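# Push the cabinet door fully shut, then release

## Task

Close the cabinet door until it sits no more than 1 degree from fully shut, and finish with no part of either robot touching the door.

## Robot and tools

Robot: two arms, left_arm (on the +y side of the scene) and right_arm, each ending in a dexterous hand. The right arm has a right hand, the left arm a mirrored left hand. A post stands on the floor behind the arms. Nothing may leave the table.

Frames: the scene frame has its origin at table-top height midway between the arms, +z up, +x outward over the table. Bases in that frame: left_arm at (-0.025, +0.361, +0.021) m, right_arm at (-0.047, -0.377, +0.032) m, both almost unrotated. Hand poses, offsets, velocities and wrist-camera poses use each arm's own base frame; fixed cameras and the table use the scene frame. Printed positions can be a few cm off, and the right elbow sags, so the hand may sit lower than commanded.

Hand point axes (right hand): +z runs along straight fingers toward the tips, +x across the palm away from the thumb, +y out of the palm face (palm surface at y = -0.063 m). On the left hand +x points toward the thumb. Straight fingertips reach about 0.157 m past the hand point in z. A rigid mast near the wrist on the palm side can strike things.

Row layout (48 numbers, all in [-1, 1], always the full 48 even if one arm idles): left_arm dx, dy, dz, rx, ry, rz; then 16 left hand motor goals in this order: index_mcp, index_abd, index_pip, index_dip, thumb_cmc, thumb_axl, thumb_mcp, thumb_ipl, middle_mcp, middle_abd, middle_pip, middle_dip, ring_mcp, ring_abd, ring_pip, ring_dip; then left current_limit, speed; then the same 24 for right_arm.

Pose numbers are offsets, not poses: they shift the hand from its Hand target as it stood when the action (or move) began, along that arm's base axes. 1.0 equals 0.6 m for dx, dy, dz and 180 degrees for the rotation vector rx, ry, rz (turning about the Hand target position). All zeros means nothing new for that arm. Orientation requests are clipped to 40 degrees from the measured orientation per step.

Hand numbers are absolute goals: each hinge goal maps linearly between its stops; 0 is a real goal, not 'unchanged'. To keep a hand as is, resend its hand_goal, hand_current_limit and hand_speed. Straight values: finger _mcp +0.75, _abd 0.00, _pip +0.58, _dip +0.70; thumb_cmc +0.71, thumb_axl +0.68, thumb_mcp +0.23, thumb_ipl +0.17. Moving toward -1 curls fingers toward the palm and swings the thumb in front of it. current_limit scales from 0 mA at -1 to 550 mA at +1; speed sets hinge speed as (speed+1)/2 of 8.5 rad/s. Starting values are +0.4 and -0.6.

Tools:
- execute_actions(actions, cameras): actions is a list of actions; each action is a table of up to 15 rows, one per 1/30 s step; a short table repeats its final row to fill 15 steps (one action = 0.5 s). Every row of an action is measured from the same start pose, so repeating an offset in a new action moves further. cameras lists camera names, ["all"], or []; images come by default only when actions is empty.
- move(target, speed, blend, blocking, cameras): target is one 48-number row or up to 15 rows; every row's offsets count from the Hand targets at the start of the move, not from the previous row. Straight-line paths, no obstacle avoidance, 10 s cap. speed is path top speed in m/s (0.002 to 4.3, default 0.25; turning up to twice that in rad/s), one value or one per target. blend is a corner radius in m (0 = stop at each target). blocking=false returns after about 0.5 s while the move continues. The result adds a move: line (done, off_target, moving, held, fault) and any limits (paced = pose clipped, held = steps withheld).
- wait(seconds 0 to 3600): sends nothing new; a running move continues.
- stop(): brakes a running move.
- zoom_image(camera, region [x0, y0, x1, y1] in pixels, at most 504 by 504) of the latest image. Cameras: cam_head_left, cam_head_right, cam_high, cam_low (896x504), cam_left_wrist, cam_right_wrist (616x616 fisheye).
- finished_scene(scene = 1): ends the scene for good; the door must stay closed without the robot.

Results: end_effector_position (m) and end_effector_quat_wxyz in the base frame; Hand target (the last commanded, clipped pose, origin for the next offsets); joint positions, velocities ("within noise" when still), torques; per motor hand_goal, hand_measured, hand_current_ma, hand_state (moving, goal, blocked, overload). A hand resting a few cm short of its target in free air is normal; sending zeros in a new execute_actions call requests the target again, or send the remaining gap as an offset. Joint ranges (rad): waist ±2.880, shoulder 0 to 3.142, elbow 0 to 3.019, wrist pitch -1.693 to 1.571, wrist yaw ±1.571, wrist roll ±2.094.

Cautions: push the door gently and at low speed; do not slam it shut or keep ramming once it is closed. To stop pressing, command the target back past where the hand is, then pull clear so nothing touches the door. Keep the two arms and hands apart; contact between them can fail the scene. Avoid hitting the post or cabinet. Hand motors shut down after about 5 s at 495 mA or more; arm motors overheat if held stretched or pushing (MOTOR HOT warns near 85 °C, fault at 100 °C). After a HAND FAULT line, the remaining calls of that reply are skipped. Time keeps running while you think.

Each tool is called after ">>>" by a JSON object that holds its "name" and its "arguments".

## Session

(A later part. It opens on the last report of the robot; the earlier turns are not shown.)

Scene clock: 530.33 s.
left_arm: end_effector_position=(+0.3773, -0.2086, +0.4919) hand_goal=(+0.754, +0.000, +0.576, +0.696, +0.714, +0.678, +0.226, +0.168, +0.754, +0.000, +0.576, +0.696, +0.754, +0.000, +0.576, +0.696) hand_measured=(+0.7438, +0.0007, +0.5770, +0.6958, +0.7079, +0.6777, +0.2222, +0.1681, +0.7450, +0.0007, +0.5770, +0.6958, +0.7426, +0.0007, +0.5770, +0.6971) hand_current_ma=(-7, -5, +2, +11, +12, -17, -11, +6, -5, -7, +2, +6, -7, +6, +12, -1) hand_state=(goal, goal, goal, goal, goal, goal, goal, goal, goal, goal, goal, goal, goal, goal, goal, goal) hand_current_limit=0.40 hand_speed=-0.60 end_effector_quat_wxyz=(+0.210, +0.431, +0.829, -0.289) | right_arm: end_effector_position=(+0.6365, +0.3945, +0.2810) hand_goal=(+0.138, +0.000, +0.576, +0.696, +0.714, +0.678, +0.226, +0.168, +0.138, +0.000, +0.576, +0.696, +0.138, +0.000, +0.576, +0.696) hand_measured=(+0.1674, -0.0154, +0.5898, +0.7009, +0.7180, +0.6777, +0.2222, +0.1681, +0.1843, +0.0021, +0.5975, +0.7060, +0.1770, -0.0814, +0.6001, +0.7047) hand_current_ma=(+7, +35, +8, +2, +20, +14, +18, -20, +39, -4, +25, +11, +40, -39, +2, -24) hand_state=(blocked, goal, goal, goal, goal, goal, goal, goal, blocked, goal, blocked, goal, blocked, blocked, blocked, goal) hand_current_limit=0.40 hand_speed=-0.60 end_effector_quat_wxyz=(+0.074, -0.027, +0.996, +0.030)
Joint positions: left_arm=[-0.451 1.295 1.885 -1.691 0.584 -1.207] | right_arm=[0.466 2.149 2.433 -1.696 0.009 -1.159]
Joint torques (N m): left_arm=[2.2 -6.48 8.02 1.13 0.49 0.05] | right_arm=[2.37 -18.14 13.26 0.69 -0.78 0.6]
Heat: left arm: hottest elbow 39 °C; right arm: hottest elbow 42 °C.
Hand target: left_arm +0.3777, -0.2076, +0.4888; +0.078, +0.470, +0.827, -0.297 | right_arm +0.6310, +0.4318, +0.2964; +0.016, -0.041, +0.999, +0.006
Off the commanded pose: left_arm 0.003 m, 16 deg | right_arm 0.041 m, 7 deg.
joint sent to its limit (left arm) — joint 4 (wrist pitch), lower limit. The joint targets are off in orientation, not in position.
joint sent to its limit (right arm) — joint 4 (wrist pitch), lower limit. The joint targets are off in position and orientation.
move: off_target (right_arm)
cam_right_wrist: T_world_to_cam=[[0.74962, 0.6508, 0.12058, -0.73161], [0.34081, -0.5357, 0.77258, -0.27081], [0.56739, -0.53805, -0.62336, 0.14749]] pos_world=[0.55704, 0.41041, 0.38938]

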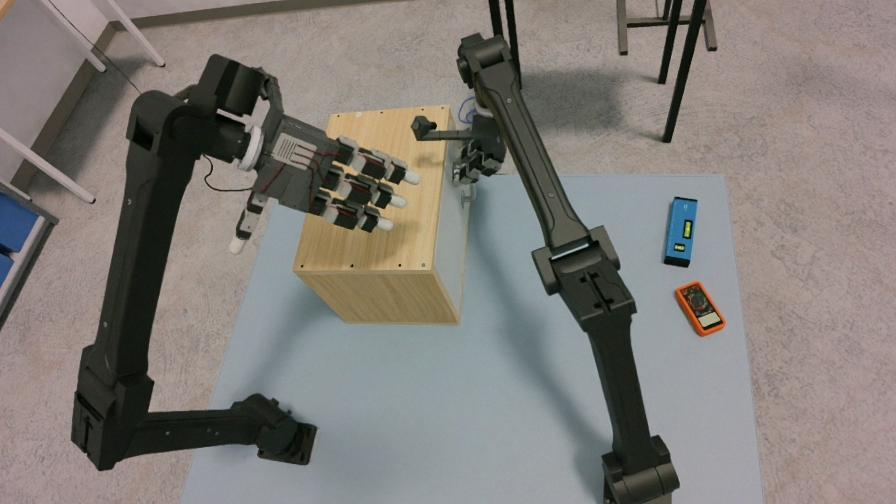

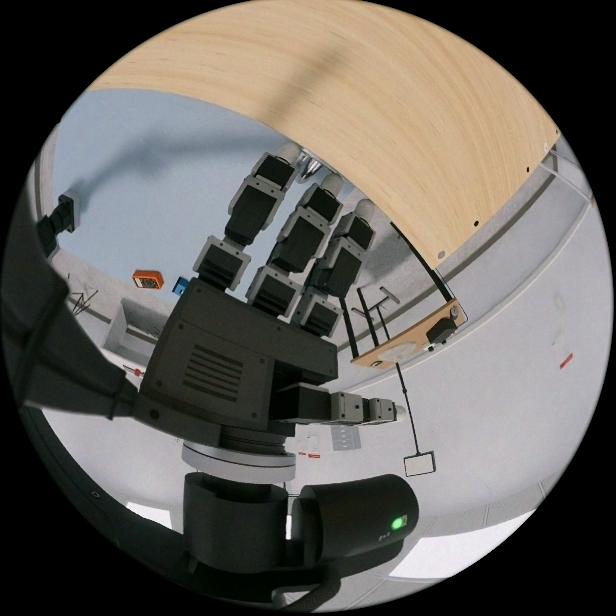

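>>> {"name": "move", "arguments": {"target": [0,0,0,0,0,0,0.754,0,0.576,0.696,0.714,0.678,0.226,0.168,0.754,0,0.576,0.696,0.754,0,0.576,0.696,0.4,-0.6,0.0,-0.23,0.0,0,0,0,0.138,0,0.576,0.696,0.714,0.678,0.226,0.168,0.138,0,0.576,0.696,0.138,0,0.576,0.696,0.4,-0.6], "speed": 0.08, "cameras": ["cam_head_right","cam_head_left","cam_high","cam_right_wrist"]}}

>>> {"name": "zoom_image", "arguments": {"camera": "cam_right_wrist", "region": [130, 30, 460, 310]}}

>>> {"name": "zoom_image", "arguments": {"camera": "cam_head_right", "region": [400, 80, 560, 340]}}

>>> {"name": "zoom_image", "arguments": {"camera": "cam_high", "region": [290, 120, 530, 280]}}

Scene clock: 545.70 s.
left_arm: end_effector_position=(+0.3773, -0.2086, +0.4919) hand_goal=(+0.754, +0.000, +0.576, +0.696, +0.714, +0.678, +0.226, +0.168, +0.754, +0.000, +0.576, +0.696, +0.754, +0.000, +0.576, +0.696) hand_measured=(+0.7438, -0.0008, +0.5770, +0.6958, +0.7079, +0.6767, +0.2212, +0.1681, +0.7462, -0.0008, +0.5770, +0.6971, +0.7426, -0.0008, +0.5770, +0.6971) hand_current_ma=(-22, +20, +2, -4, +3, -9, -15, +13, +0, +0, +9, +13, -7, -4, +6, -12) hand_state=(goal, goal, goal, goal, goal, goal, goal, goal, goal, goal, goal, goal, goal, goal, goal, goal) hand_current_limit=0.40 hand_speed=-0.60 end_effector_quat_wxyz=(+0.210, +0.431, +0.829, -0.289) | right_arm: end_effector_position=(+0.6340, +0.3002, +0.2798) hand_goal=(+0.138, +0.000, +0.576, +0.696, +0.714, +0.678, +0.226, +0.168, +0.138, +0.000, +0.576, +0.696, +0.138, +0.000, +0.576, +0.696) hand_measured=(+0.1589, -0.0052, +0.5859, +0.6996, +0.7167, +0.6777, +0.2222, +0.1681, +0.1529, +0.0036, +0.5808, +0.7009, +0.1577, -0.0066, +0.5859, +0.7022) hand_current_ma=(-11, -2, -2, -1, -10, -6, -2, +0, +7, -22, +13, +15, +5, +7, -19, -11) hand_state=(goal, goal, goal, goal, goal, goal, goal, goal, goal, goal, goal, goal, blocked, goal, goal, goal) hand_current_limit=0.40 hand_speed=-0.60 end_effector_quat_wxyz=(+0.046, -0.033, +0.998, +0.021)
Joint positions: left_arm=[-0.451 1.295 1.885 -1.691 0.584 -1.207] | right_arm=[0.331 2.049 2.273 -1.696 -0.014 -1.306]
Joint torques (N m): left_arm=[2.2 -6.59 8.08 1.18 0.5 0.05] | right_arm=[-2.96 -20.66 8.27 0.55 -0.19 0.05]
Heat: left arm: hottest elbow 39 °C; right arm: hottest elbow 41 °C.
Hand target: left_arm +0.3777, -0.2076, +0.4888; +0.078, +0.470, +0.827, -0.297 | right_arm +0.6310, +0.2939, +0.2964; +0.016, -0.041, +0.999, +0.006
Off the commanded pose: left_arm 0.003 m, 16 deg | right_arm 0.018 m, 4 deg.
joint sent to its limit (left arm) — joint 4 (wrist pitch), lower limit. The joint targets are off in orientation, not in position.
joint sent to its limit (right arm) — joint 4 (wrist pitch), lower limit. The joint targets are off in orientation, not in position.
move: off_target (right_arm)
cam_right_wrist: T_world_to_cam=[[0.74561, 0.66307, 0.06631, -0.6542], [0.39059, -0.51548, 0.7627, -0.35439], [0.53991, -0.54278, -0.64334, 0.12186]] pos_world=[0.56041, 0.31724, 0.39208]
Images, in order (width x height): cam_head_left 896x504, cam_head_right 896x504, cam_high 896x504, cam_right_wrist 616x616.

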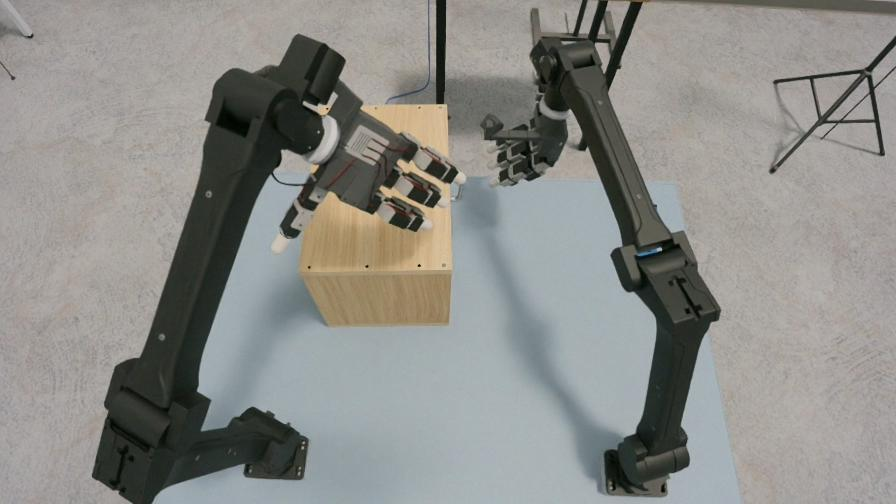

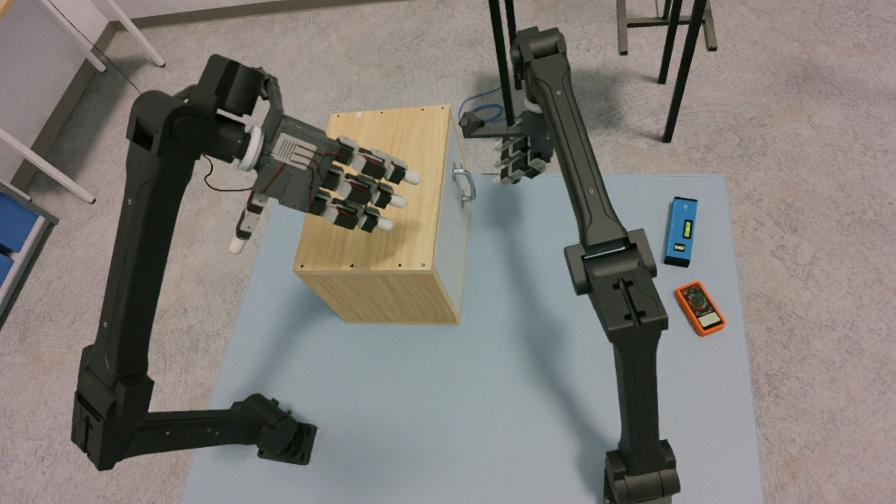

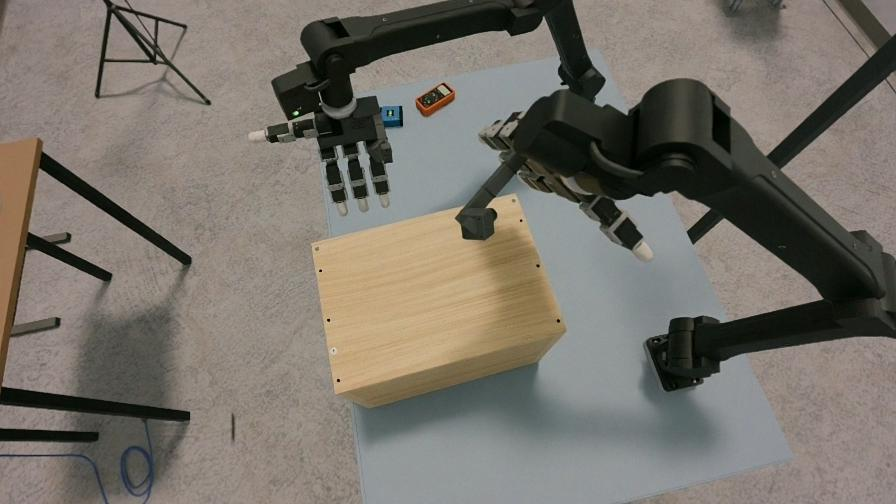

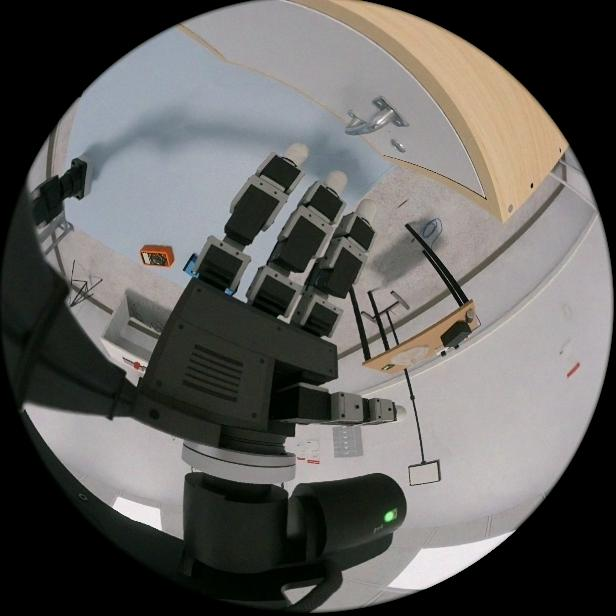

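Scaled by 1.527 from the camera's image (finer frame: 880x880).

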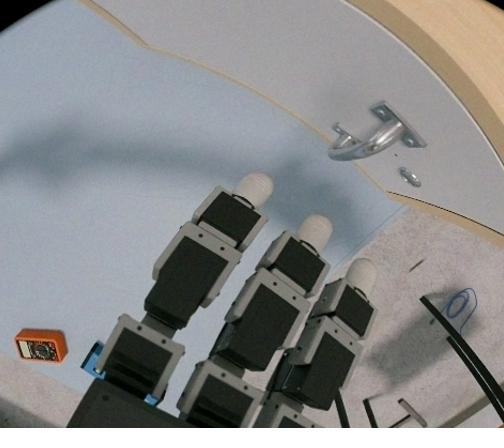

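Scaled by 1.938 from the camera's image (finer frame: 1280x720).

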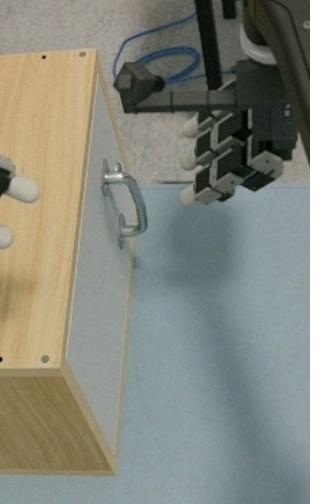

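Scaled by 2.100 from the camera's image (finer frame: 1280x720).

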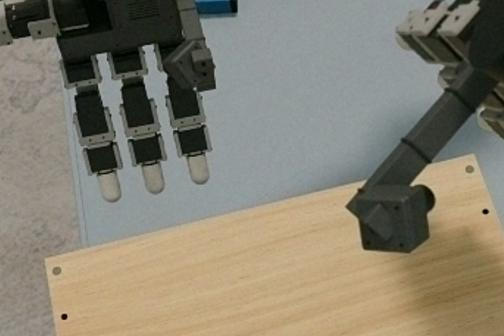

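>>> {"name": "zoom_image", "arguments": {"camera": "cam_right_wrist", "region": [330, 10, 530, 210]}}

>>> {"name": "zoom_image", "arguments": {"camera": "cam_head_right", "region": [425, 95, 485, 155]}}

Scaled by 2.520 from the camera's image (finer frame: 880x880).

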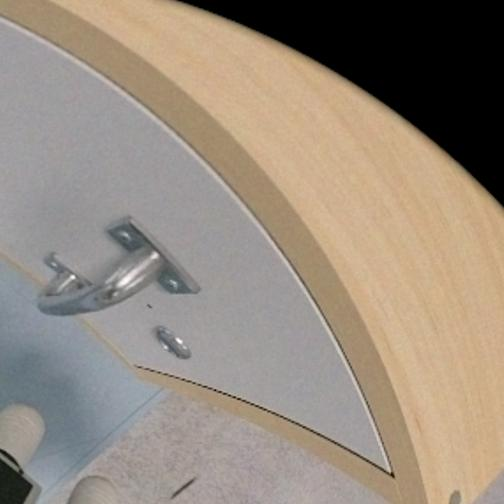

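Scaled by 8.400 from the camera's image (finer frame: 1280x720).

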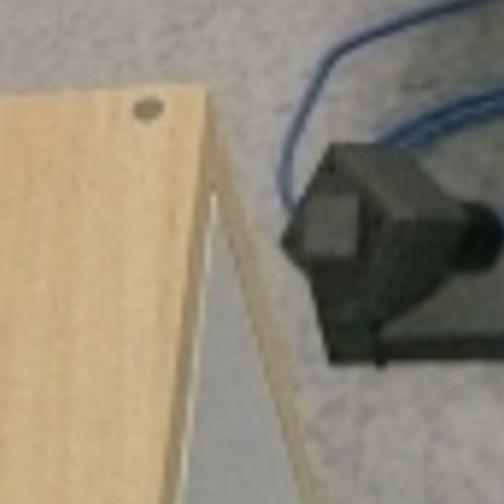

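>>> {"name": "finished_scene", "arguments": {}}

The scene is finished: the task was done.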